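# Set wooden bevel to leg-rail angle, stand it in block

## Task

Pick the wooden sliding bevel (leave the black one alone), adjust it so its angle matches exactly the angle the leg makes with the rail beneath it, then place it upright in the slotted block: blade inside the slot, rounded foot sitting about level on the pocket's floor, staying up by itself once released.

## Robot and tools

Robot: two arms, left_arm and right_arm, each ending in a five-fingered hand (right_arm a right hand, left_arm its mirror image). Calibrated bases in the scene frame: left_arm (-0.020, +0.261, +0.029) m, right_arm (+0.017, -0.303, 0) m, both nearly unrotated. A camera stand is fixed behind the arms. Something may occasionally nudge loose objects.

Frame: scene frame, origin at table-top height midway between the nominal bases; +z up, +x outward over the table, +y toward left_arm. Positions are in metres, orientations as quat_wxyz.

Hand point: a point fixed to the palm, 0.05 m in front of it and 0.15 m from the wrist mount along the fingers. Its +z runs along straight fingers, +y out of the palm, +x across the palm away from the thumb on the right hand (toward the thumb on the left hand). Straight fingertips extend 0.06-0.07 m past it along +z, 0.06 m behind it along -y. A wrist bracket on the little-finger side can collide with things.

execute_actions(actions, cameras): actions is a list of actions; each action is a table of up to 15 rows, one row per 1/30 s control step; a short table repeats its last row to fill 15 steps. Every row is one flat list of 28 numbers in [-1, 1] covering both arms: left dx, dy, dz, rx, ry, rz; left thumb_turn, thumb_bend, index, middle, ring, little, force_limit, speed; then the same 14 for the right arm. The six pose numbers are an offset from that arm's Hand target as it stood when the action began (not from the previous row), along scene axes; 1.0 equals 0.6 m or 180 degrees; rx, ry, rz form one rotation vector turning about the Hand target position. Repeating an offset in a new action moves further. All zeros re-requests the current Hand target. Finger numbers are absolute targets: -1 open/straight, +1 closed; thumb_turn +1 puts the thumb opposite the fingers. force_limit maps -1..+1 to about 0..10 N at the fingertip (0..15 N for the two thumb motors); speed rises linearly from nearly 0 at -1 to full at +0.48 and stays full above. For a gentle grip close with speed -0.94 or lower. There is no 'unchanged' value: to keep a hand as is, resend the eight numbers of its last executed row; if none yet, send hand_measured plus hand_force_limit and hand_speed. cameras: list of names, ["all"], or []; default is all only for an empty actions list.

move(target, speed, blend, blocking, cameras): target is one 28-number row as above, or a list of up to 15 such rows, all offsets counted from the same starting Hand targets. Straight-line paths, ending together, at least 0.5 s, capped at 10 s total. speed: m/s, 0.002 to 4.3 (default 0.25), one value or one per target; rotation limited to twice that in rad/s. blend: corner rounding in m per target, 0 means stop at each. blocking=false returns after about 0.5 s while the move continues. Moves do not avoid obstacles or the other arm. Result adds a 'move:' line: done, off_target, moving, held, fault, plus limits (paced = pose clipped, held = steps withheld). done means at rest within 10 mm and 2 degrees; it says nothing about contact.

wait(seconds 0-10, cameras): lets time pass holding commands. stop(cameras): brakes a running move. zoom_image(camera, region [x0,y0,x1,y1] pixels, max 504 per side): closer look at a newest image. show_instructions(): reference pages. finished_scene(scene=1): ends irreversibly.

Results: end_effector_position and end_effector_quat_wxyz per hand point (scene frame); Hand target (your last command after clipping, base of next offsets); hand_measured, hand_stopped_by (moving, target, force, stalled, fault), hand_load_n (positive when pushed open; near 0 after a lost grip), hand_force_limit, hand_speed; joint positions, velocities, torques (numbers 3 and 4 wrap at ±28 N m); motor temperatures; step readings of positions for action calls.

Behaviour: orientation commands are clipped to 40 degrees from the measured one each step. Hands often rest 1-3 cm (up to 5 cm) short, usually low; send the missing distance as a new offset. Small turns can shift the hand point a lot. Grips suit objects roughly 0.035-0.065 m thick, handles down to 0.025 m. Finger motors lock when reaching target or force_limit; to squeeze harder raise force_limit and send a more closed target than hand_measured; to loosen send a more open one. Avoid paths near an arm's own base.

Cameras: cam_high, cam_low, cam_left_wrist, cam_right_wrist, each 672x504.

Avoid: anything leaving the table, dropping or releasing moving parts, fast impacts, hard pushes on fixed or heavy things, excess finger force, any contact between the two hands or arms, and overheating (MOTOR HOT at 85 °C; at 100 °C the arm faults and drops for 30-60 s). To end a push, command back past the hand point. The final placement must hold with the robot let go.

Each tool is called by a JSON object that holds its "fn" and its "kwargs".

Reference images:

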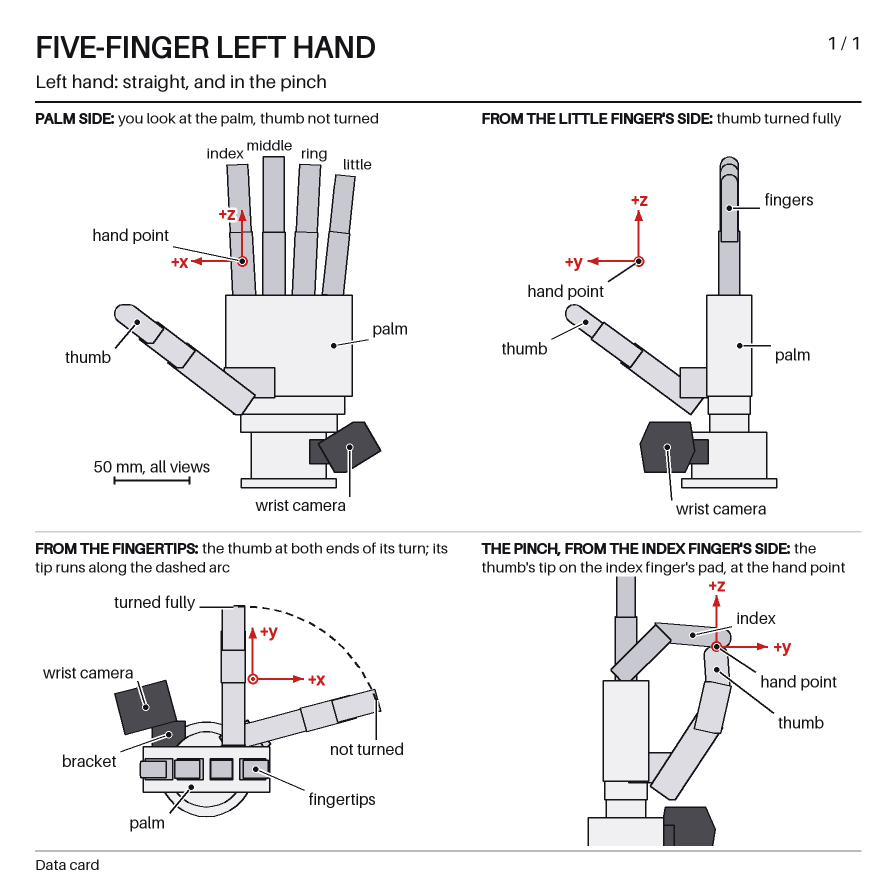

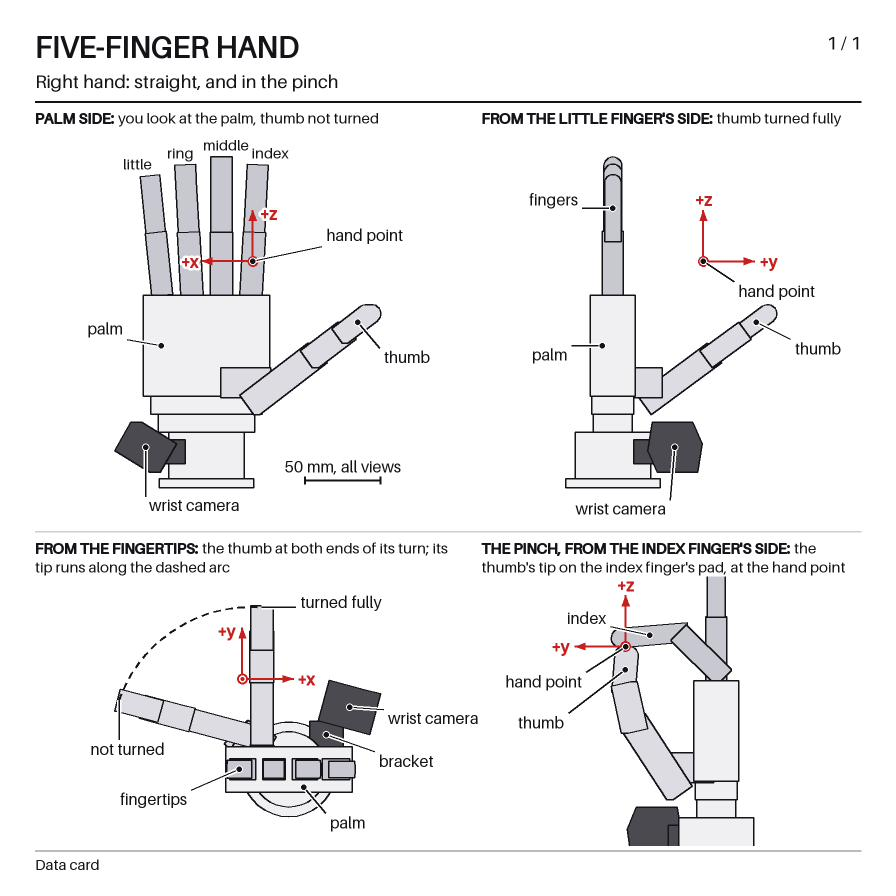

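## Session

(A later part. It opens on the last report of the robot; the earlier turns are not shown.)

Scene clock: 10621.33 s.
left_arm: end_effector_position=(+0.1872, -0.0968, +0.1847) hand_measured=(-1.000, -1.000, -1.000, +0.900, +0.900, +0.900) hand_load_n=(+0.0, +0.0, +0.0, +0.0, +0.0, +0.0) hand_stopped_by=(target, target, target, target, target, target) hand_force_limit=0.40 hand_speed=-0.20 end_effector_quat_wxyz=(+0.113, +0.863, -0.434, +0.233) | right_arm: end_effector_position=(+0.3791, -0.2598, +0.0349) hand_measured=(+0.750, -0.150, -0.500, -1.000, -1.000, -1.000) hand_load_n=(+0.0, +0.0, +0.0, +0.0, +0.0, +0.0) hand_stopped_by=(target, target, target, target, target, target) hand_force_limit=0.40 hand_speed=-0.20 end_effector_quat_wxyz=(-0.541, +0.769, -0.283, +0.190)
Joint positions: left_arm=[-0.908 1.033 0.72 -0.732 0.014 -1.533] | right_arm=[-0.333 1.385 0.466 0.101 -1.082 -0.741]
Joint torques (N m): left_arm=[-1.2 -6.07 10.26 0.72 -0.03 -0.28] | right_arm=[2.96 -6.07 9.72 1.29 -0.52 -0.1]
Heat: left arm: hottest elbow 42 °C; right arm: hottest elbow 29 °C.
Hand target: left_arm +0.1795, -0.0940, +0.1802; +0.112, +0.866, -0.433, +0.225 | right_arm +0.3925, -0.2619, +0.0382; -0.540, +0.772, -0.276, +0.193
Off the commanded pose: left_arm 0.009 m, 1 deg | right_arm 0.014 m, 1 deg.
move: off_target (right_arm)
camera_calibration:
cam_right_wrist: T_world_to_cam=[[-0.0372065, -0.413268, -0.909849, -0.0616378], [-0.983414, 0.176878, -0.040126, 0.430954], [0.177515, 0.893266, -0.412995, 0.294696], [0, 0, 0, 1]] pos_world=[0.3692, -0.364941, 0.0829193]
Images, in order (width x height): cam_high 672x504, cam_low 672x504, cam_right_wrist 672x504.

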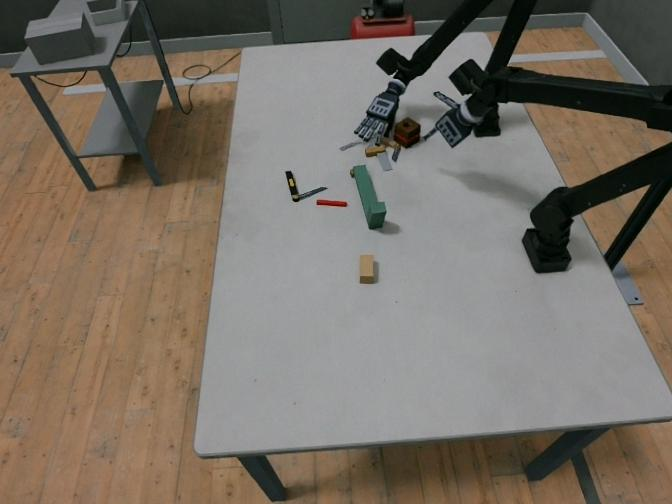

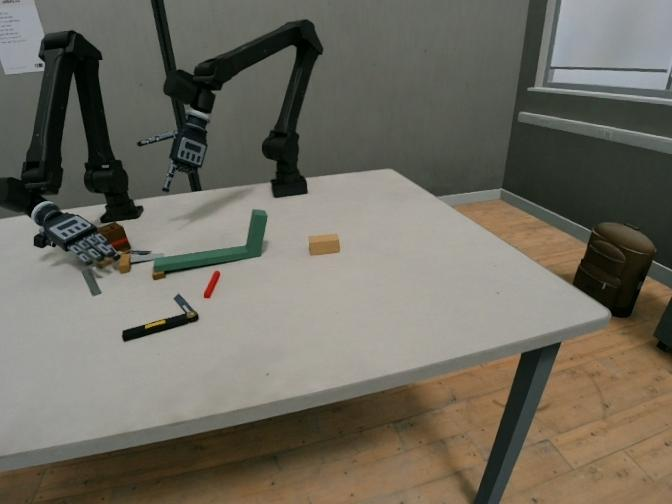

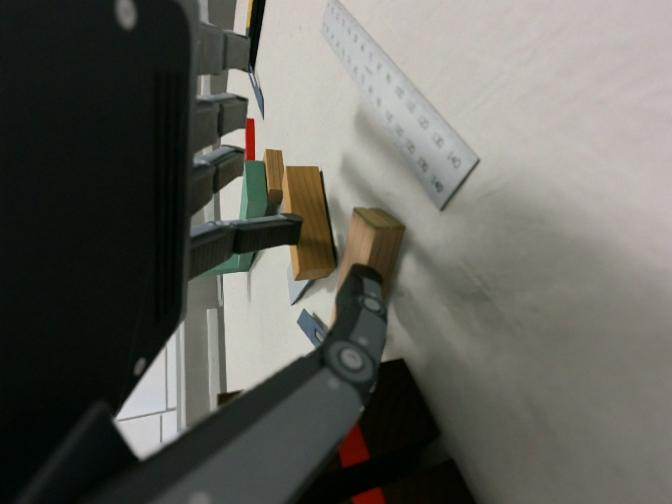

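{"fn": "zoom_image", "kwargs": {"camera": "cam_right_wrist", "region": [310, 180, 450, 300]}}

Scaled by 3.600 from the camera's 672x504 image, which has a finer 960x720 frame.

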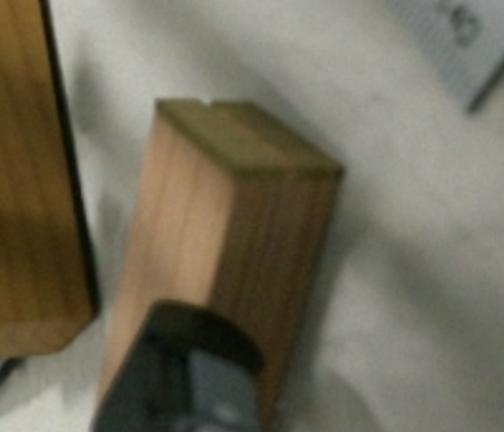

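{"fn": "wait", "kwargs": {"seconds": 0, "cameras": ["cam_left_wrist","cam_high","cam_low"]}}

{"fn": "zoom_image", "kwargs": {"camera": "cam_low", "region": [60, 200, 220, 320]}}

{"fn": "zoom_image", "kwargs": {"camera": "cam_high", "region": [330, 100, 450, 190]}}

Scene clock: 10739.63 s.
left_arm: end_effector_position=(+0.1872, -0.0968, +0.1847) hand_measured=(-1.000, -1.000, -1.000, +0.900, +0.900, +0.900) hand_load_n=(+0.0, +0.0, +0.0, +0.0, +0.0, +0.0) hand_stopped_by=(target, target, target, target, target, target) hand_force_limit=0.40 hand_speed=-0.20 end_effector_quat_wxyz=(+0.113, +0.863, -0.434, +0.233) | right_arm: end_effector_position=(+0.3791, -0.2598, +0.0349) hand_measured=(+0.750, -0.150, -0.500, -1.000, -1.000, -1.000) hand_load_n=(+0.0, +0.0, +0.0, +0.0, +0.0, +0.0) hand_stopped_by=(target, target, target, target, target, target) hand_force_limit=0.40 hand_speed=-0.20 end_effector_quat_wxyz=(-0.541, +0.769, -0.283, +0.190)
Joint positions: left_arm=[-0.908 1.033 0.72 -0.732 0.014 -1.533] | right_arm=[-0.333 1.385 0.466 0.101 -1.082 -0.741]
Joint torques (N m): left_arm=[-1.14 -6.12 10.26 0.72 -0.02 -0.28] | right_arm=[2.73 -6.12 9.73 1.31 -0.52 -0.08]
Heat: left arm: hottest elbow 42 °C; right arm: hottest elbow 32 °C.
Hand target: left_arm +0.1795, -0.0940, +0.1802; +0.112, +0.866, -0.433, +0.225 | right_arm +0.3925, -0.2619, +0.0382; -0.540, +0.772, -0.276, +0.193
Off the commanded pose: left_arm 0.009 m, 1 deg | right_arm 0.014 m, 1 deg.
camera_calibration:
cam_left_wrist: T_world_to_cam=[[0.906086, 0.405535, 0.120618, -0.152361], [0.1334, -0.544376, 0.828166, -0.222039], [0.401512, -0.734299, -0.54735, 0.0681705], [0, 0, 0, 1]] pos_world=[0.140301, -0.00902732, 0.239575]
Images, in order (width x height): cam_high 672x504, cam_low 672x504, cam_left_wrist 672x504.

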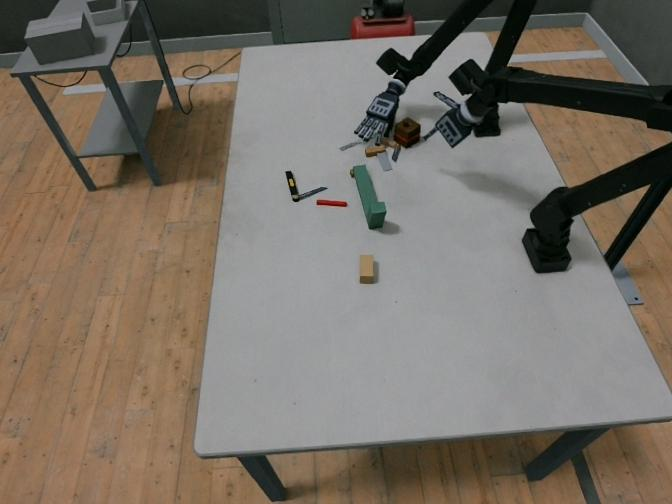

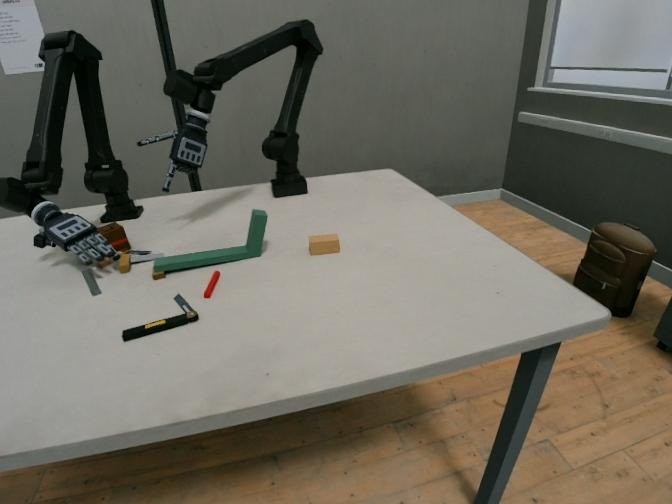

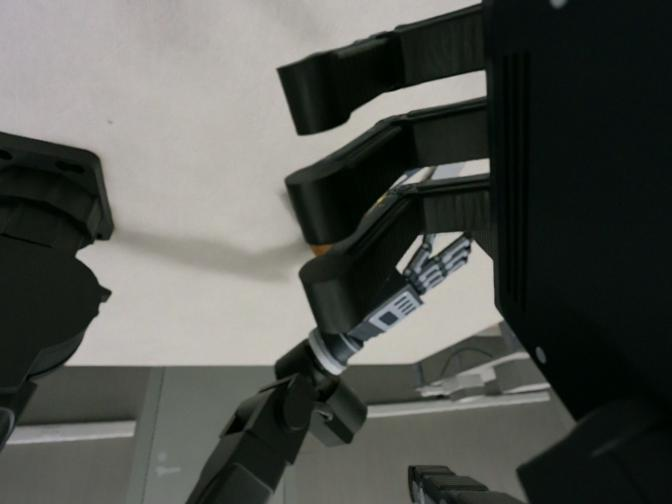

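Scaled by 3.150 from the camera's 672x504 image, which has a finer 960x720 frame.

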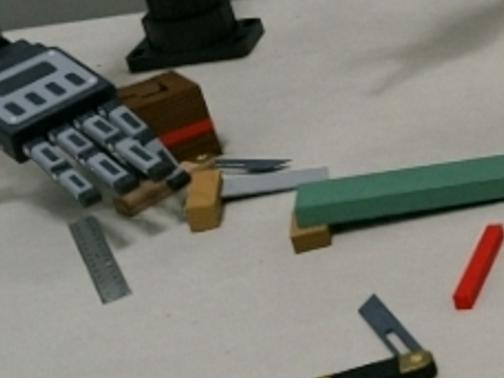

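Scaled by 4.200 from the camera's 672x504 image, which has a finer 960x720 frame.

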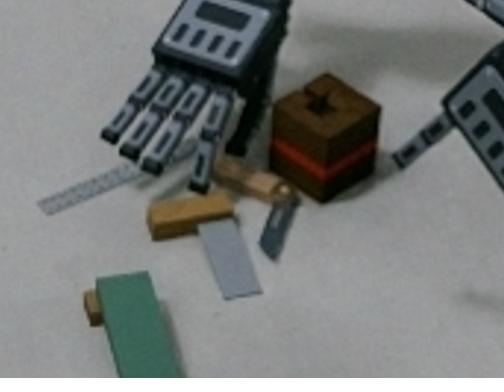

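{"fn": "zoom_image", "kwargs": {"camera": "cam_low", "region": [90, 240, 160, 280]}}

Scaled by 7.200 from the camera's 672x504 image, which has a finer 960x720 frame.

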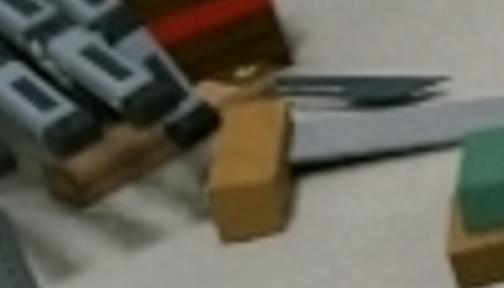

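{"fn": "move", "kwargs": {"target": [0,0,0,0,0,0,-1,-1,-1,0.9,0.9,0.9,0.4,-0.2,0.0,0.0,0.08,0,0,0,0.15,-0.17,-1,-1,-1,-1,0.4,-0.2], "speed": 0.08, "cameras": ["cam_right_wrist","cam_low"]}}

{"fn": "zoom_image", "kwargs": {"camera": "cam_right_wrist", "region": [200, 130, 440, 370]}}

{"fn": "zoom_image", "kwargs": {"camera": "cam_low", "region": [90, 240, 160, 280]}}

Scene clock: 10774.87 s.
left_arm: end_effector_position=(+0.1872, -0.0968, +0.1847) hand_measured=(-1.000, -1.000, -1.000, +0.900, +0.900, +0.900) hand_load_n=(+0.0, +0.0, +0.0, +0.0, +0.0, +0.0) hand_stopped_by=(target, target, target, target, target, target) hand_force_limit=0.40 hand_speed=-0.20 end_effector_quat_wxyz=(+0.113, +0.863, -0.434, +0.233) | right_arm: end_effector_position=(+0.3801, -0.2608, +0.0723) hand_measured=(+0.150, -0.170, -1.000, -1.000, -1.000, -1.000) hand_load_n=(+0.0, -1.0, +0.0, -0.5, +0.0, +0.0) hand_stopped_by=(target, target, target, target, target, target) hand_force_limit=0.40 hand_speed=-0.20 end_effector_quat_wxyz=(-0.539, +0.770, -0.289, +0.183)
Joint positions: left_arm=[-0.908 1.033 0.72 -0.732 0.014 -1.533] | right_arm=[-0.333 1.274 0.521 -0.086 -1.078 -0.745]
Joint torques (N m): left_arm=[-1.2 -6.12 10.26 0.73 -0.02 -0.28] | right_arm=[2.67 -7.82 10.76 1.1 -0.73 -0.02]
Heat: left arm: hottest elbow 42 °C; right arm: hottest elbow 32 °C.
Hand target: left_arm +0.1795, -0.0940, +0.1802; +0.112, +0.866, -0.433, +0.225 | right_arm +0.3925, -0.2619, +0.0862; -0.540, +0.772, -0.276, +0.193
Off the commanded pose: left_arm 0.009 m, 1 deg | right_arm 0.019 m, 2 deg.
move: off_target (right_arm)
camera_calibration:
cam_right_wrist: T_world_to_cam=[[-0.0548561, -0.411711, -0.909662, -0.0209025], [-0.983698, 0.178541, -0.0214863, 0.432801], [0.171258, 0.893654, -0.414793, 0.313503], [0, 0, 0, 1]] pos_world=[0.370909, -0.366041, 0.120324]
Images, in order (width x height): cam_low 672x504, cam_right_wrist 672x504.

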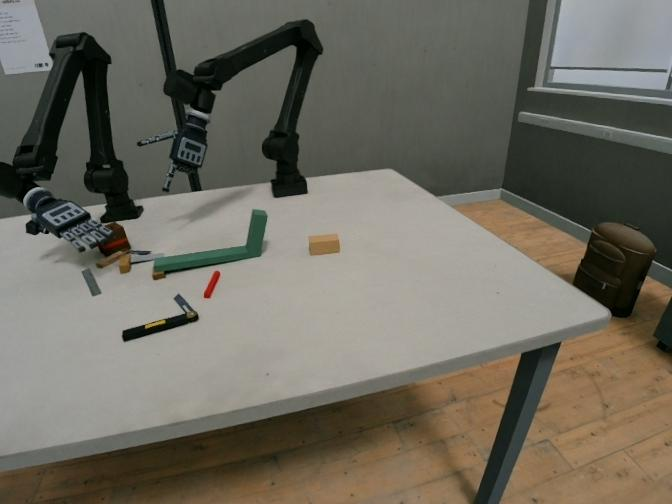

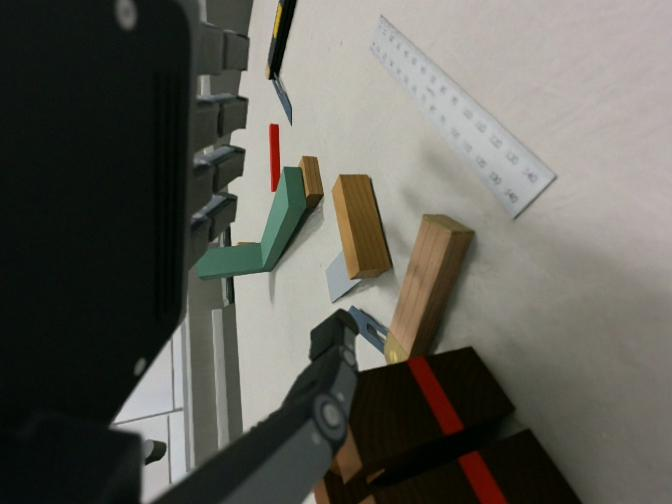

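Scaled by 2.100 from the camera's 672x504 image, which has a finer 960x720 frame.

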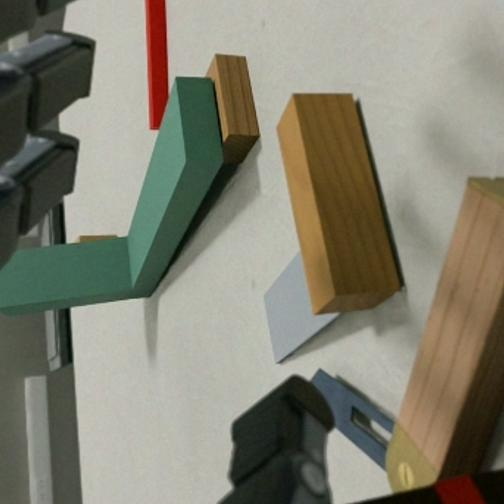

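Scaled by 7.200 from the camera's 672x504 image, which has a finer 960x720 frame.

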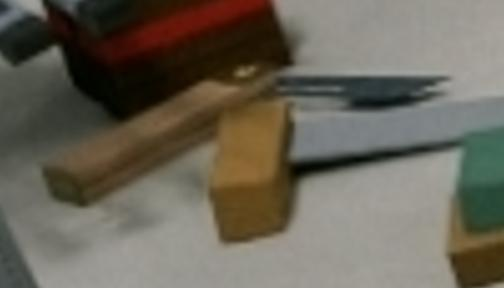

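{"fn": "zoom_image", "kwargs": {"camera": "cam_right_wrist", "region": [340, 190, 500, 370]}}

{"fn": "zoom_image", "kwargs": {"camera": "cam_right_wrist", "region": [310, 280, 430, 370]}}

Scaled by 2.800 from the camera's 672x504 image, which has a finer 960x720 frame.

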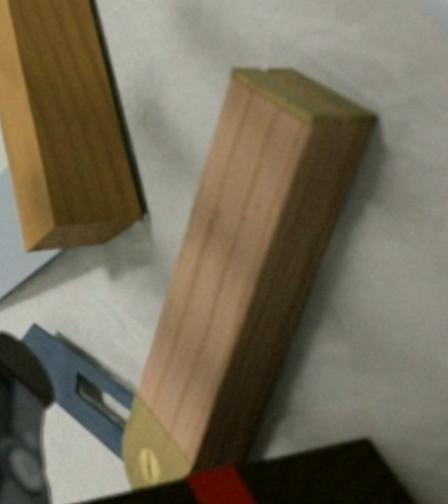

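Scaled by 4.200 from the camera's 672x504 image, which has a finer 960x720 frame.

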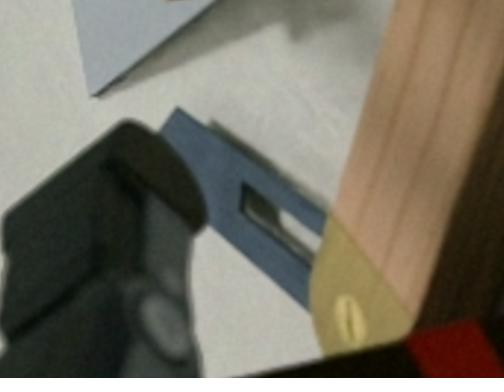

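{"fn": "move", "kwargs": {"target": [0,0,0,0,0,0,-1,-1,-1,0.9,0.9,0.9,0.4,-0.2,0.0088,-0.001,-0.04,0.0512,-0.0427,0,0.75,-0.25,-0.5,-1,-1,-1,0.4,-0.2], "speed": 0.06, "cameras": ["cam_right_wrist"]}}

{"fn": "zoom_image", "kwargs": {"camera": "cam_right_wrist", "region": [260, 150, 480, 370]}}

Scene clock: 10960.67 s.
left_arm: end_effector_position=(+0.1872, -0.0968, +0.1847) hand_measured=(-1.000, -1.000, -1.000, +0.900, +0.900, +0.900) hand_load_n=(+0.0, +0.0, +0.0, +0.0, +0.5, +0.0) hand_stopped_by=(target, target, target, target, target, target) hand_force_limit=0.40 hand_speed=-0.20 end_effector_quat_wxyz=(+0.113, +0.863, -0.434, +0.233) | right_arm: end_effector_position=(+0.4031, -0.2616, +0.0712) hand_measured=(+0.750, -0.250, -0.500, -1.000, -1.000, -1.000) hand_load_n=(+0.0, +0.0, +0.0, +0.0, +0.0, +0.0) hand_stopped_by=(target, target, target, target, target, target) hand_force_limit=0.40 hand_speed=-0.20 end_effector_quat_wxyz=(-0.616, +0.714, -0.242, +0.228)
Joint positions: left_arm=[-0.908 1.033 0.72 -0.732 0.014 -1.533] | right_arm=[-0.376 1.46 0.447 0.569 -1.246 -0.453]
Joint torques (N m): left_arm=[-1.2 -6.12 10.26 0.72 -0.02 -0.28] | right_arm=[1.32 -6.59 4.56 2.76 -0.52 0.09]
Motor temperatures (°C): left_arm=[21 23 42 20 22 20] | right_arm=[21 24 35 23 23 21]
Heat: left arm: hottest elbow 42 °C; right arm: hottest elbow 35 °C.
Hand target: left_arm +0.1795, -0.0940, +0.1802; +0.112, +0.866, -0.433, +0.225 | right_arm +0.3979, -0.2626, +0.0622; -0.617, +0.711, -0.254, +0.221
Off the commanded pose: left_arm 0.009 m, 1 deg | right_arm 0.011 m, 2 deg.
move: off_target (right_arm)
camera_calibration:
cam_right_wrist: T_world_to_cam=[[0.126086, -0.28466, -0.9503, -0.0577823], [-0.968548, 0.171825, -0.179977, 0.459041], [0.214518, 0.943104, -0.254042, 0.293908], [0, 0, 0, 1]] pos_world=[0.38884, -0.372509, 0.102371]
Images, in order (width x height): cam_right_wrist 672x504.

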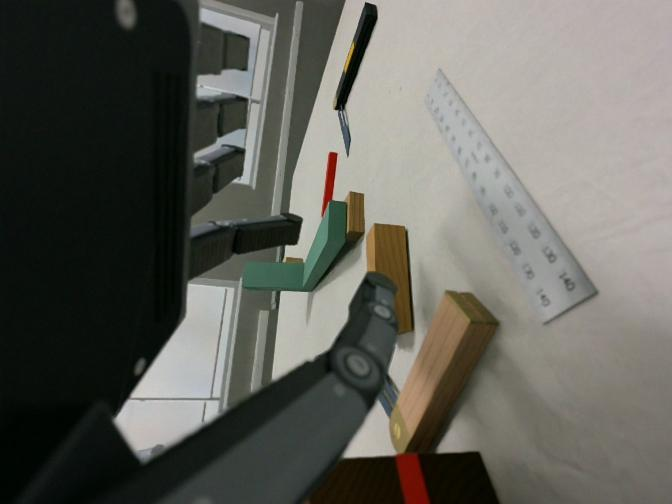

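Scaled by 2.291 from the camera's 672x504 image, which has a finer 960x720 frame.

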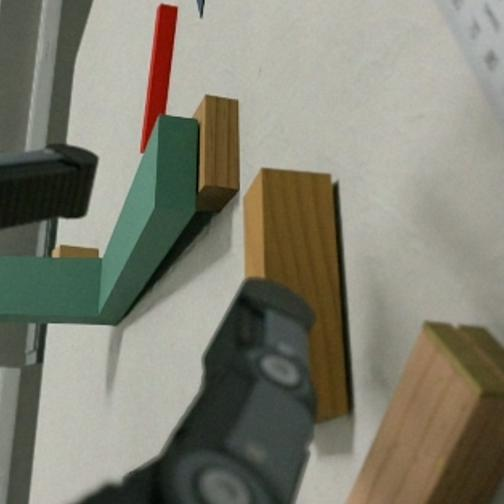

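{"fn": "move", "kwargs": {"target": [0,0,0,0,0,0,-1,-1,-1,0.9,0.9,0.9,0.4,-0.2,-0.0257,-0.0017,-0.03,0,0,0,0.75,-0.25,-0.5,-1,-1,-1,0.4,-0.2], "speed": 0.05, "cameras": ["cam_right_wrist"]}}

{"fn": "zoom_image", "kwargs": {"camera": "cam_right_wrist", "region": [260, 150, 480, 370]}}

Scene clock: 10980.63 s.
left_arm: end_effector_position=(+0.1872, -0.0968, +0.1847) hand_measured=(-1.000, -1.000, -1.000, +0.900, +0.900, +0.900) hand_load_n=(+0.0, +0.0, +0.0, +0.0, +0.0, +0.5) hand_stopped_by=(target, target, target, target, target, target) hand_force_limit=0.40 hand_speed=-0.20 end_effector_quat_wxyz=(+0.113, +0.863, -0.434, +0.233) | right_arm: end_effector_position=(+0.3870, -0.2623, +0.0527) hand_measured=(+0.750, -0.250, -0.500, -1.000, -1.000, -1.000) hand_load_n=(+0.0, +0.0, +0.0, +0.0, +0.5, +0.0) hand_stopped_by=(target, target, target, target, target, target) hand_force_limit=0.40 hand_speed=-0.20 end_effector_quat_wxyz=(-0.618, +0.712, -0.248, +0.223)
Joint positions: left_arm=[-0.908 1.033 0.72 -0.732 0.014 -1.533] | right_arm=[-0.399 1.499 0.403 0.619 -1.267 -0.469]
Joint torques (N m): left_arm=[-1.2 -6.12 10.26 0.72 -0.02 -0.28] | right_arm=[1.26 -6.42 3.97 2.63 -0.54 -0.08]
Heat: left arm: hottest elbow 42 °C; right arm: hottest elbow 32 °C.
Hand target: left_arm +0.1795, -0.0940, +0.1802; +0.112, +0.866, -0.433, +0.225 | right_arm +0.3823, -0.2636, +0.0442; -0.617, +0.711, -0.254, +0.221
Off the commanded pose: left_arm 0.009 m, 1 deg | right_arm 0.010 m, 1 deg.
move: done
camera_calibration:
cam_right_wrist: T_world_to_cam=[[0.111998, -0.274459, -0.955054, -0.0651959], [-0.970486, 0.176353, -0.164488, 0.441305], [0.213571, 0.945289, -0.246608, 0.293765], [0, 0, 0, 1]] pos_world=[0.372843, -0.373412, 0.0827684]
Images, in order (width x height): cam_right_wrist 672x504.

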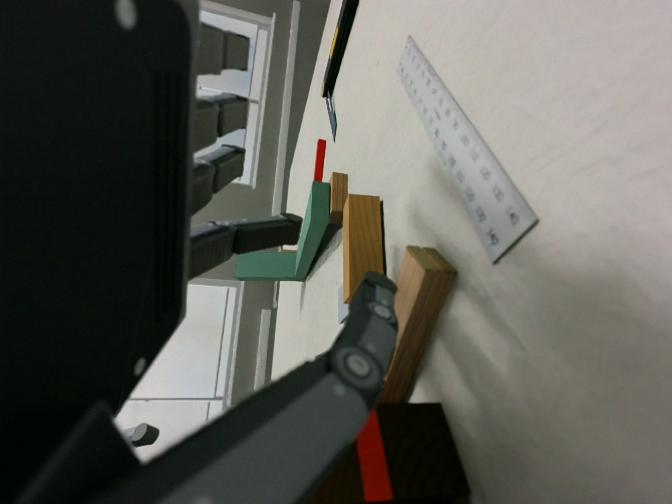

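Scaled by 2.291 from the camera's 672x504 image, which has a finer 960x720 frame.

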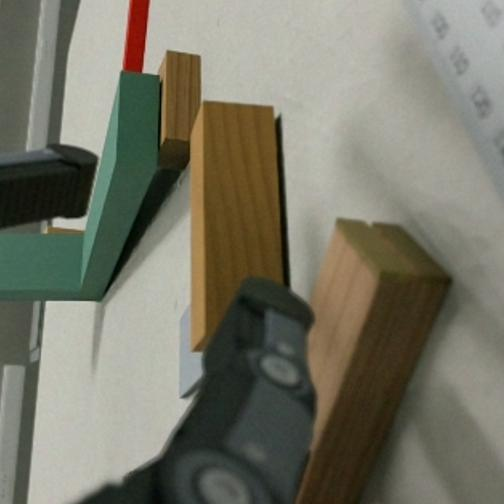

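{"fn": "move", "kwargs": {"target": [0,0,0,0,0,0,-1,-1,-1,0.9,0.9,0.9,0.4,-0.2,-0.0108,-0.0012,-0.037,0,0,0,0.75,-0.08,-0.5,-1,-1,-1,0.4,-0.2], "speed": 0.04, "cameras": ["cam_right_wrist"]}}

{"fn": "zoom_image", "kwargs": {"camera": "cam_right_wrist", "region": [260, 150, 480, 370]}}

Scene clock: 11019.47 s.
left_arm: end_effector_position=(+0.1872, -0.0968, +0.1847) hand_measured=(-1.000, -1.000, -1.000, +0.900, +0.900, +0.900) hand_load_n=(+0.0, +0.0, +0.0, +0.0, +0.0, +0.0) hand_stopped_by=(target, target, target, target, target, target) hand_force_limit=0.40 hand_speed=-0.20 end_effector_quat_wxyz=(+0.113, +0.863, -0.434, +0.233) | right_arm: end_effector_position=(+0.3808, -0.2632, +0.0303) hand_measured=(+0.750, -0.080, -0.500, -1.000, -1.000, -1.000) hand_load_n=(+0.0, +0.0, +0.0, +0.0, +0.0, +0.0) hand_stopped_by=(target, target, target, target, target, target) hand_force_limit=0.40 hand_speed=-0.20 end_effector_quat_wxyz=(-0.618, +0.712, -0.247, +0.223)
Joint positions: left_arm=[-0.908 1.033 0.72 -0.732 0.014 -1.533] | right_arm=[-0.411 1.583 0.382 0.706 -1.279 -0.491]
Joint torques (N m): left_arm=[-1.26 -6.12 10.26 0.72 -0.02 -0.28] | right_arm=[1.32 -6.65 3.11 2.66 -0.46 -0.05]
Motor temperatures (°C): left_arm=[21 23 42 20 22 20] | right_arm=[21 24 29 23 22 21]
Heat: left arm: hottest elbow 42 °C; right arm: hottest elbow 29 °C.
Hand target: left_arm +0.1795, -0.0940, +0.1802; +0.112, +0.866, -0.433, +0.225 | right_arm +0.3758, -0.2643, +0.0220; -0.617, +0.711, -0.254, +0.221
Off the commanded pose: left_arm 0.009 m, 1 deg | right_arm 0.010 m, 1 deg.
move: done
camera_calibration:
cam_right_wrist: T_world_to_cam=[[0.115114, -0.275259, -0.954454, -0.0875748], [-0.970489, 0.173796, -0.167169, 0.431198], [0.211895, 0.94553, -0.247129, 0.291229], [0, 0, 0, 1]] pos_world=[0.366844, -0.374413, 0.0604683]
Images, in order (width x height): cam_right_wrist 672x504.

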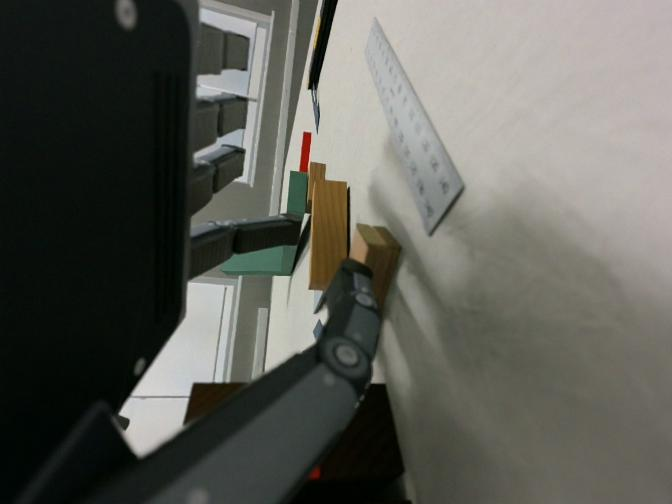

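Scaled by 2.291 from the camera's 672x504 image, which has a finer 960x720 frame.

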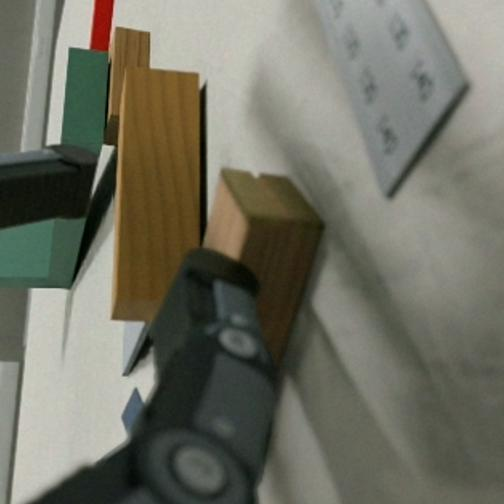

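{"fn": "move", "kwargs": {"target": [[0,0,0,0,0,0,-1,-1,-1,0.9,0.9,0.9,0.4,-0.2,0,0,0,0,0,0,0.5,-0.24,-0.5,-1,-1,-1,0.4,-0.2],[0,0,0,0,0,0,-1,-1,-1,0.9,0.9,0.9,0.4,-0.2,0.0055,0.0067,0,0,0,0,0.5,-0.24,-0.5,-1,-1,-1,0.4,-0.2]], "speed": 0.04, "cameras": ["cam_right_wrist"]}}

{"fn": "zoom_image", "kwargs": {"camera": "cam_right_wrist", "region": [260, 150, 480, 370]}}

Scene clock: 11152.80 s.
left_arm: end_effector_position=(+0.1872, -0.0968, +0.1847) hand_measured=(-1.000, -1.000, -1.000, +0.900, +0.900, +0.900) hand_load_n=(+0.0, +0.0, +0.0, +0.0, +0.0, +0.0) hand_stopped_by=(target, target, target, target, target, target) hand_force_limit=0.40 hand_speed=-0.20 end_effector_quat_wxyz=(+0.113, +0.863, -0.434, +0.233) | right_arm: end_effector_position=(+0.3845, -0.2654, +0.0296) hand_measured=(+0.500, -0.240, -0.500, -1.000, -1.000, -1.000) hand_load_n=(+0.5, +0.0, +0.0, +0.0, +0.0, +0.0) hand_stopped_by=(target, target, target, target, target, target) hand_force_limit=0.40 hand_speed=-0.20 end_effector_quat_wxyz=(-0.615, +0.712, -0.247, +0.232)
Joint positions: left_arm=[-0.908 1.033 0.72 -0.732 0.014 -1.533] | right_arm=[-0.411 1.594 0.382 0.742 -1.267 -0.477]
Joint torques (N m): left_arm=[-1.2 -6.12 10.26 0.72 -0.02 -0.28] | right_arm=[2.61 -6.89 3.14 2.73 -0.33 0.06]
Heat: left arm: hottest elbow 42 °C; right arm: hottest elbow 26 °C.
Hand target: left_arm +0.1795, -0.0940, +0.1802; +0.112, +0.866, -0.433, +0.225 | right_arm +0.3791, -0.2603, +0.0219; -0.617, +0.711, -0.254, +0.221
Off the commanded pose: left_arm 0.009 m, 1 deg | right_arm 0.011 m, 1 deg.
move: off_target (right_arm)
camera_calibration:
cam_right_wrist: T_world_to_cam=[[0.121332, -0.283131, -0.951376, -0.0938041], [-0.966514, 0.184637, -0.178211, 0.436682], [0.226116, 0.941141, -0.251248, 0.285737], [0, 0, 0, 1]] pos_world=[0.368831, -0.376106, 0.0603694]
Images, in order (width x height): cam_right_wrist 672x504.

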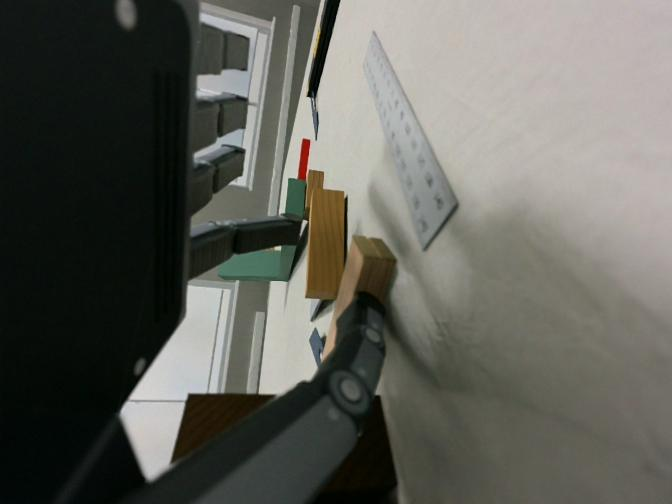

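Scaled by 2.291 from the camera's 672x504 image, which has a finer 960x720 frame.

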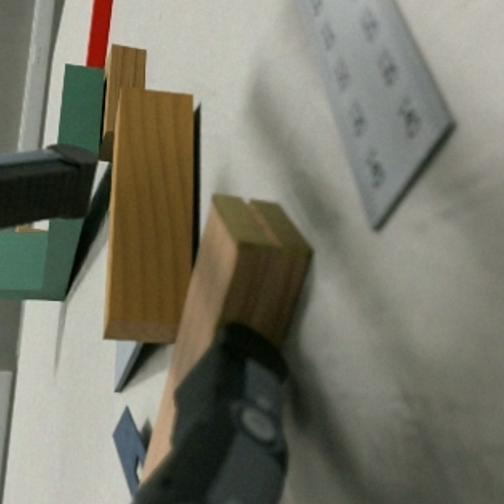

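{"fn": "move", "kwargs": {"target": [0,0,0,0,0,0,-1,-1,-1,0.9,0.9,0.9,0.4,-0.2,-0.001,0.012,0,0,0,0,0.5,-0.24,-0.5,-1,-1,-1,0.4,-0.2], "speed": 0.04}}

Scene clock: 11168.50 s.
left_arm: end_effector_position=(+0.1872, -0.0968, +0.1847) hand_measured=(-1.000, -1.000, -1.000, +0.900, +0.900, +0.900) hand_load_n=(+0.0, -0.5, +0.0, +0.0, +0.0, +0.0) hand_stopped_by=(target, target, target, target, target, target) hand_force_limit=0.40 hand_speed=-0.20 end_effector_quat_wxyz=(+0.113, +0.863, -0.434, +0.233) | right_arm: end_effector_position=(+0.3845, -0.2592, +0.0296) hand_measured=(+0.500, -0.240, -0.500, -1.000, -1.000, -1.000) hand_load_n=(+0.0, +0.0, +0.0, +0.0, +0.0, +0.0) hand_stopped_by=(target, target, target, target, target, target) hand_force_limit=0.40 hand_speed=-0.20 end_effector_quat_wxyz=(-0.615, +0.712, -0.248, +0.233)
Joint positions: left_arm=[-0.908 1.033 0.72 -0.732 0.014 -1.533] | right_arm=[-0.392 1.596 0.37 0.786 -1.248 -0.446]
Joint torques (N m): left_arm=[-1.2 -6.12 10.26 0.73 -0.02 -0.28] | right_arm=[2.73 -6.83 3.02 2.66 -0.32 0.12]
Heat: left arm: hottest elbow 42 °C; right arm: hottest elbow 26 °C.
Hand target: left_arm +0.1795, -0.0940, +0.1802; +0.112, +0.866, -0.433, +0.225 | right_arm +0.3786, -0.2531, +0.0220; -0.617, +0.711, -0.254, +0.221
Off the commanded pose: left_arm 0.009 m, 1 deg | right_arm 0.012 m, 2 deg.
move: off_target (right_arm)

{"fn": "move", "kwargs": {"target": [[0,0,0,0,0,0,-1,-1,-1,0.9,0.9,0.9,0.4,-0.2,0,0,-0.0105,0,0,0,0.5,-0.24,-0.5,-1,-1,-1,0.4,-0.2],[0,0,0,0,0,0,-1,-1,-1,0.9,0.9,0.9,0.4,-0.2,0,0,-0.0105,0,0,0,0.5,-0.15,-0.3,-1,-1,-1,0.4,-0.2]], "speed": 0.03, "cameras": ["cam_right_wrist"]}}

{"fn": "zoom_image", "kwargs": {"camera": "cam_right_wrist", "region": [260, 150, 480, 370]}}

Scene clock: 11185.87 s.
left_arm: end_effector_position=(+0.1872, -0.0968, +0.1847) hand_measured=(-1.000, -1.000, -1.000, +0.900, +0.900, +0.900) hand_load_n=(+0.0, +0.0, +0.0, +0.0, +0.0, +0.0) hand_stopped_by=(target, target, target, target, target, target) hand_force_limit=0.40 hand_speed=-0.20 end_effector_quat_wxyz=(+0.113, +0.863, -0.434, +0.233) | right_arm: end_effector_position=(+0.3844, -0.2588, +0.0235) hand_measured=(+0.500, -0.150, -0.300, -1.000, -1.000, -1.000) hand_load_n=(+0.0, +0.0, +0.0, +0.0, +0.0, +0.0) hand_stopped_by=(target, target, target, target, target, target) hand_force_limit=0.40 hand_speed=-0.20 end_effector_quat_wxyz=(-0.616, +0.710, -0.251, +0.229)
Joint positions: left_arm=[-0.908 1.033 0.72 -0.732 0.014 -1.533] | right_arm=[-0.391 1.627 0.37 0.818 -1.248 -0.435]
Joint torques (N m): left_arm=[-1.2 -6.07 10.26 0.72 -0.03 -0.28] | right_arm=[2.78 -7 2.67 2.73 -0.31 0]
Heat: left arm: hottest elbow 42 °C; right arm: hottest elbow 26 °C.
Hand target: left_arm +0.1795, -0.0940, +0.1802; +0.112, +0.866, -0.433, +0.225 | right_arm +0.3786, -0.2531, +0.0157; -0.617, +0.711, -0.254, +0.221
Off the commanded pose: left_arm 0.009 m, 1 deg | right_arm 0.011 m, 1 deg.
move: off_target (right_arm); target 2's new numbers were sent with right_arm's hand 0.014 m and 1 deg from that target
camera_calibration:
cam_right_wrist: T_world_to_cam=[[0.113666, -0.277426, -0.953999, -0.0931619], [-0.967044, 0.1893, -0.17027, 0.435526], [0.227829, 0.941913, -0.246766, 0.277537], [0, 0, 0, 1]] pos_world=[0.368531, -0.369707, 0.0537674]
Images, in order (width x height): cam_right_wrist 672x504.

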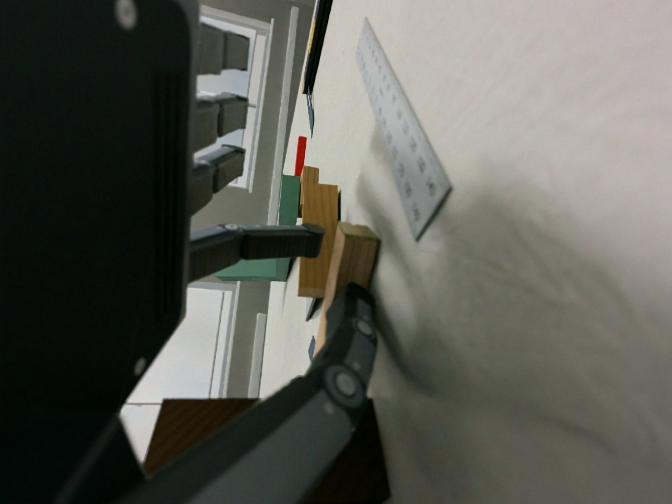

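Scaled by 2.291 from the camera's 672x504 image, which has a finer 960x720 frame.

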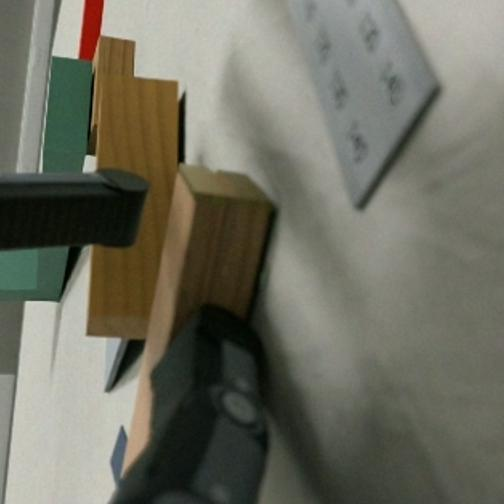

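{"fn": "wait", "kwargs": {"seconds": 0, "cameras": ["cam_high","cam_low"]}}

{"fn": "zoom_image", "kwargs": {"camera": "cam_low", "region": [90, 240, 160, 280]}}

{"fn": "zoom_image", "kwargs": {"camera": "cam_high", "region": [350, 115, 420, 175]}}

Scene clock: 11233.57 s.
left_arm: end_effector_position=(+0.1872, -0.0968, +0.1847) hand_measured=(-1.000, -1.000, -1.000, +0.900, +0.900, +0.900) hand_load_n=(+0.0, +0.0, +0.0, +0.0, +0.0, +0.0) hand_stopped_by=(target, target, target, target, target, target) hand_force_limit=0.40 hand_speed=-0.20 end_effector_quat_wxyz=(+0.113, +0.863, -0.434, +0.233) | right_arm: end_effector_position=(+0.3844, -0.2588, +0.0235) hand_measured=(+0.500, -0.150, -0.300, -1.000, -1.000, -1.000) hand_load_n=(+0.0, +0.0, +0.0, +0.0, -0.5, +0.0) hand_stopped_by=(target, target, target, target, target, target) hand_force_limit=0.40 hand_speed=-0.20 end_effector_quat_wxyz=(-0.616, +0.710, -0.251, +0.229)
Joint positions: left_arm=[-0.908 1.033 0.72 -0.732 0.014 -1.533] | right_arm=[-0.391 1.627 0.37 0.818 -1.248 -0.435]
Joint torques (N m): left_arm=[-1.2 -6.07 10.26 0.72 -0.02 -0.28] | right_arm=[2.78 -7 2.69 2.76 -0.31 0]
Heat: left arm: hottest elbow 42 °C; right arm: hottest elbow 26 °C.
Hand target: left_arm +0.1795, -0.0940, +0.1802; +0.112, +0.866, -0.433, +0.225 | right_arm +0.3786, -0.2531, +0.0157; -0.617, +0.711, -0.254, +0.221
Off the commanded pose: left_arm 0.009 m, 1 deg | right_arm 0.011 m, 1 deg.
Images, in order (width x height): cam_high 672x504, cam_low 672x504.

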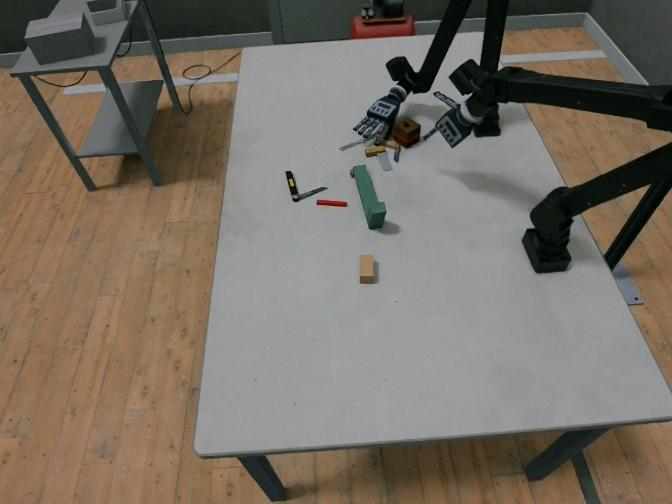

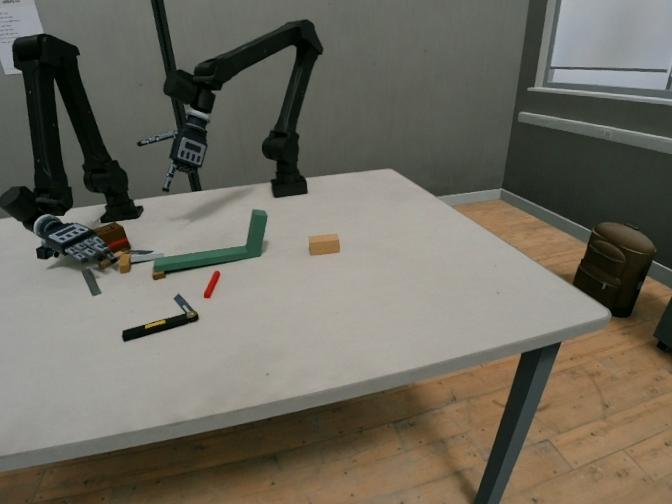

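Scaled by 7.200 from the camera's 672x504 image, which has a finer 960x720 frame.

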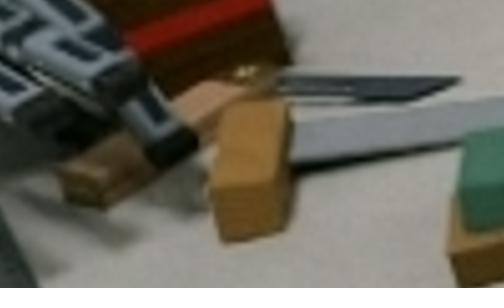

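Scaled by 7.200 from the camera's 672x504 image, which has a finer 960x720 frame.

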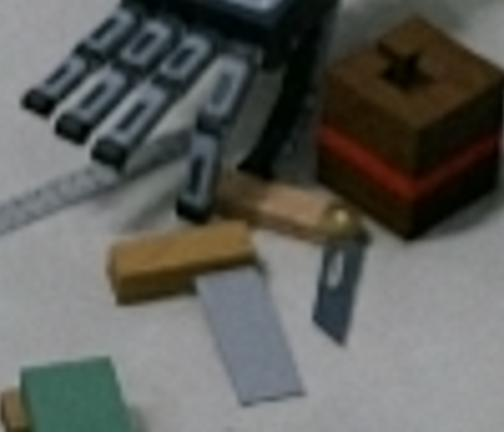

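{"fn": "move", "kwargs": {"target": [[0,0,0,0,0,0,-1,-1,-1,0.9,0.9,0.9,0.4,-0.2,0,0,-0.006,0,0,0,0.5,-0.15,-0.3,-1,-1,-1,0.4,-0.2],[0,0,0,0,0,0,-1,-1,-1,0.9,0.9,0.9,0.4,-0.2,0,0,-0.006,0,0,0,0.5,-0.15,0.25,-1,-1,-1,-0.2,-0.8]], "speed": 0.03, "cameras": ["cam_right_wrist"]}}

{"fn": "zoom_image", "kwargs": {"camera": "cam_right_wrist", "region": [260, 150, 480, 370]}}

Scene clock: 11264.23 s.
left_arm: end_effector_position=(+0.1872, -0.0968, +0.1847) hand_measured=(-1.000, -1.000, -1.000, +0.900, +0.900, +0.900) hand_load_n=(+0.0, +0.0, +0.0, +0.0, +0.0, +0.0) hand_stopped_by=(target, target, target, target, target, target) hand_force_limit=0.40 hand_speed=-0.20 end_effector_quat_wxyz=(+0.113, +0.863, -0.434, +0.233) | right_arm: end_effector_position=(+0.3851, -0.2589, +0.0225) hand_measured=(+0.500, -0.150, -0.028, -1.000, -1.000, -1.000) hand_load_n=(+2.0, +4.0, +8.0, +0.0, +0.0, +0.0) hand_stopped_by=(target, target, force, target, target, target) hand_force_limit=-0.20 hand_speed=-0.80 end_effector_quat_wxyz=(-0.617, +0.710, -0.248, +0.232)
Joint positions: left_arm=[-0.908 1.033 0.72 -0.732 0.014 -1.533] | right_arm=[-0.391 1.638 0.37 0.838 -1.251 -0.434]
Joint torques (N m): left_arm=[-1.2 -6.12 10.25 0.72 -0.02 -0.28] | right_arm=[2.78 -6.65 2.45 2.59 -0.16 -0.02]
Heat: left arm: hottest elbow 42 °C; right arm: hottest elbow 26 °C.
Hand target: left_arm +0.1795, -0.0940, +0.1802; +0.112, +0.866, -0.433, +0.225 | right_arm +0.3787, -0.2532, +0.0121; -0.617, +0.711, -0.254, +0.222
Off the commanded pose: left_arm 0.009 m, 1 deg | right_arm 0.014 m, 1 deg.
move: off_target (right_arm); target 2's new numbers were sent with right_arm's hand 0.013 m and 1 deg from that target
camera_calibration:
cam_right_wrist: T_world_to_cam=[[0.122451, -0.278846, -0.952497, -0.0980849], [-0.966067, 0.186429, -0.178773, 0.435173], [0.227423, 0.942066, -0.246555, 0.277398], [0, 0, 0, 1]] pos_world=[0.36933, -0.369807, 0.0527656]
Images, in order (width x height): cam_right_wrist 672x504.

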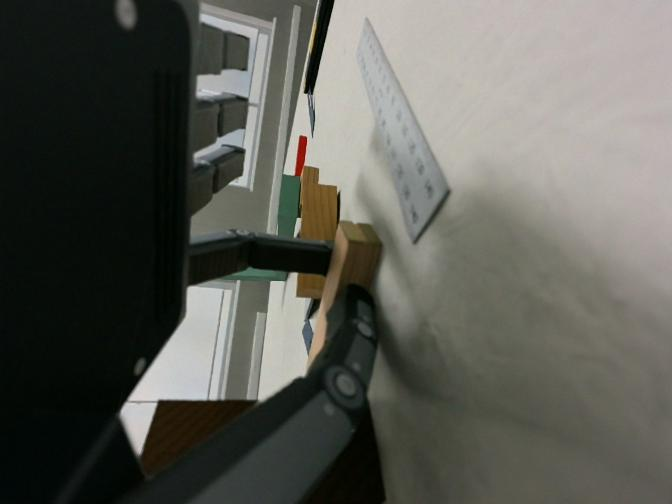

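Scaled by 2.291 from the camera's 672x504 image, which has a finer 960x720 frame.

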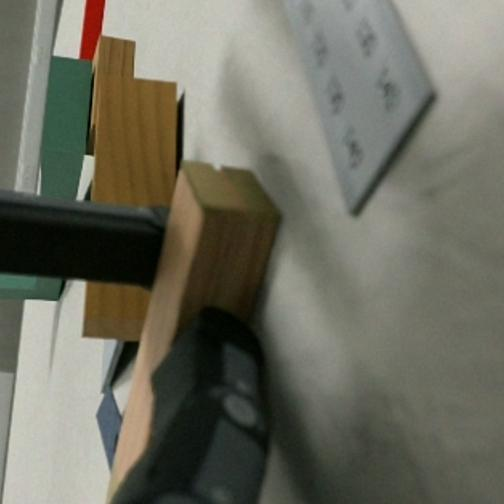

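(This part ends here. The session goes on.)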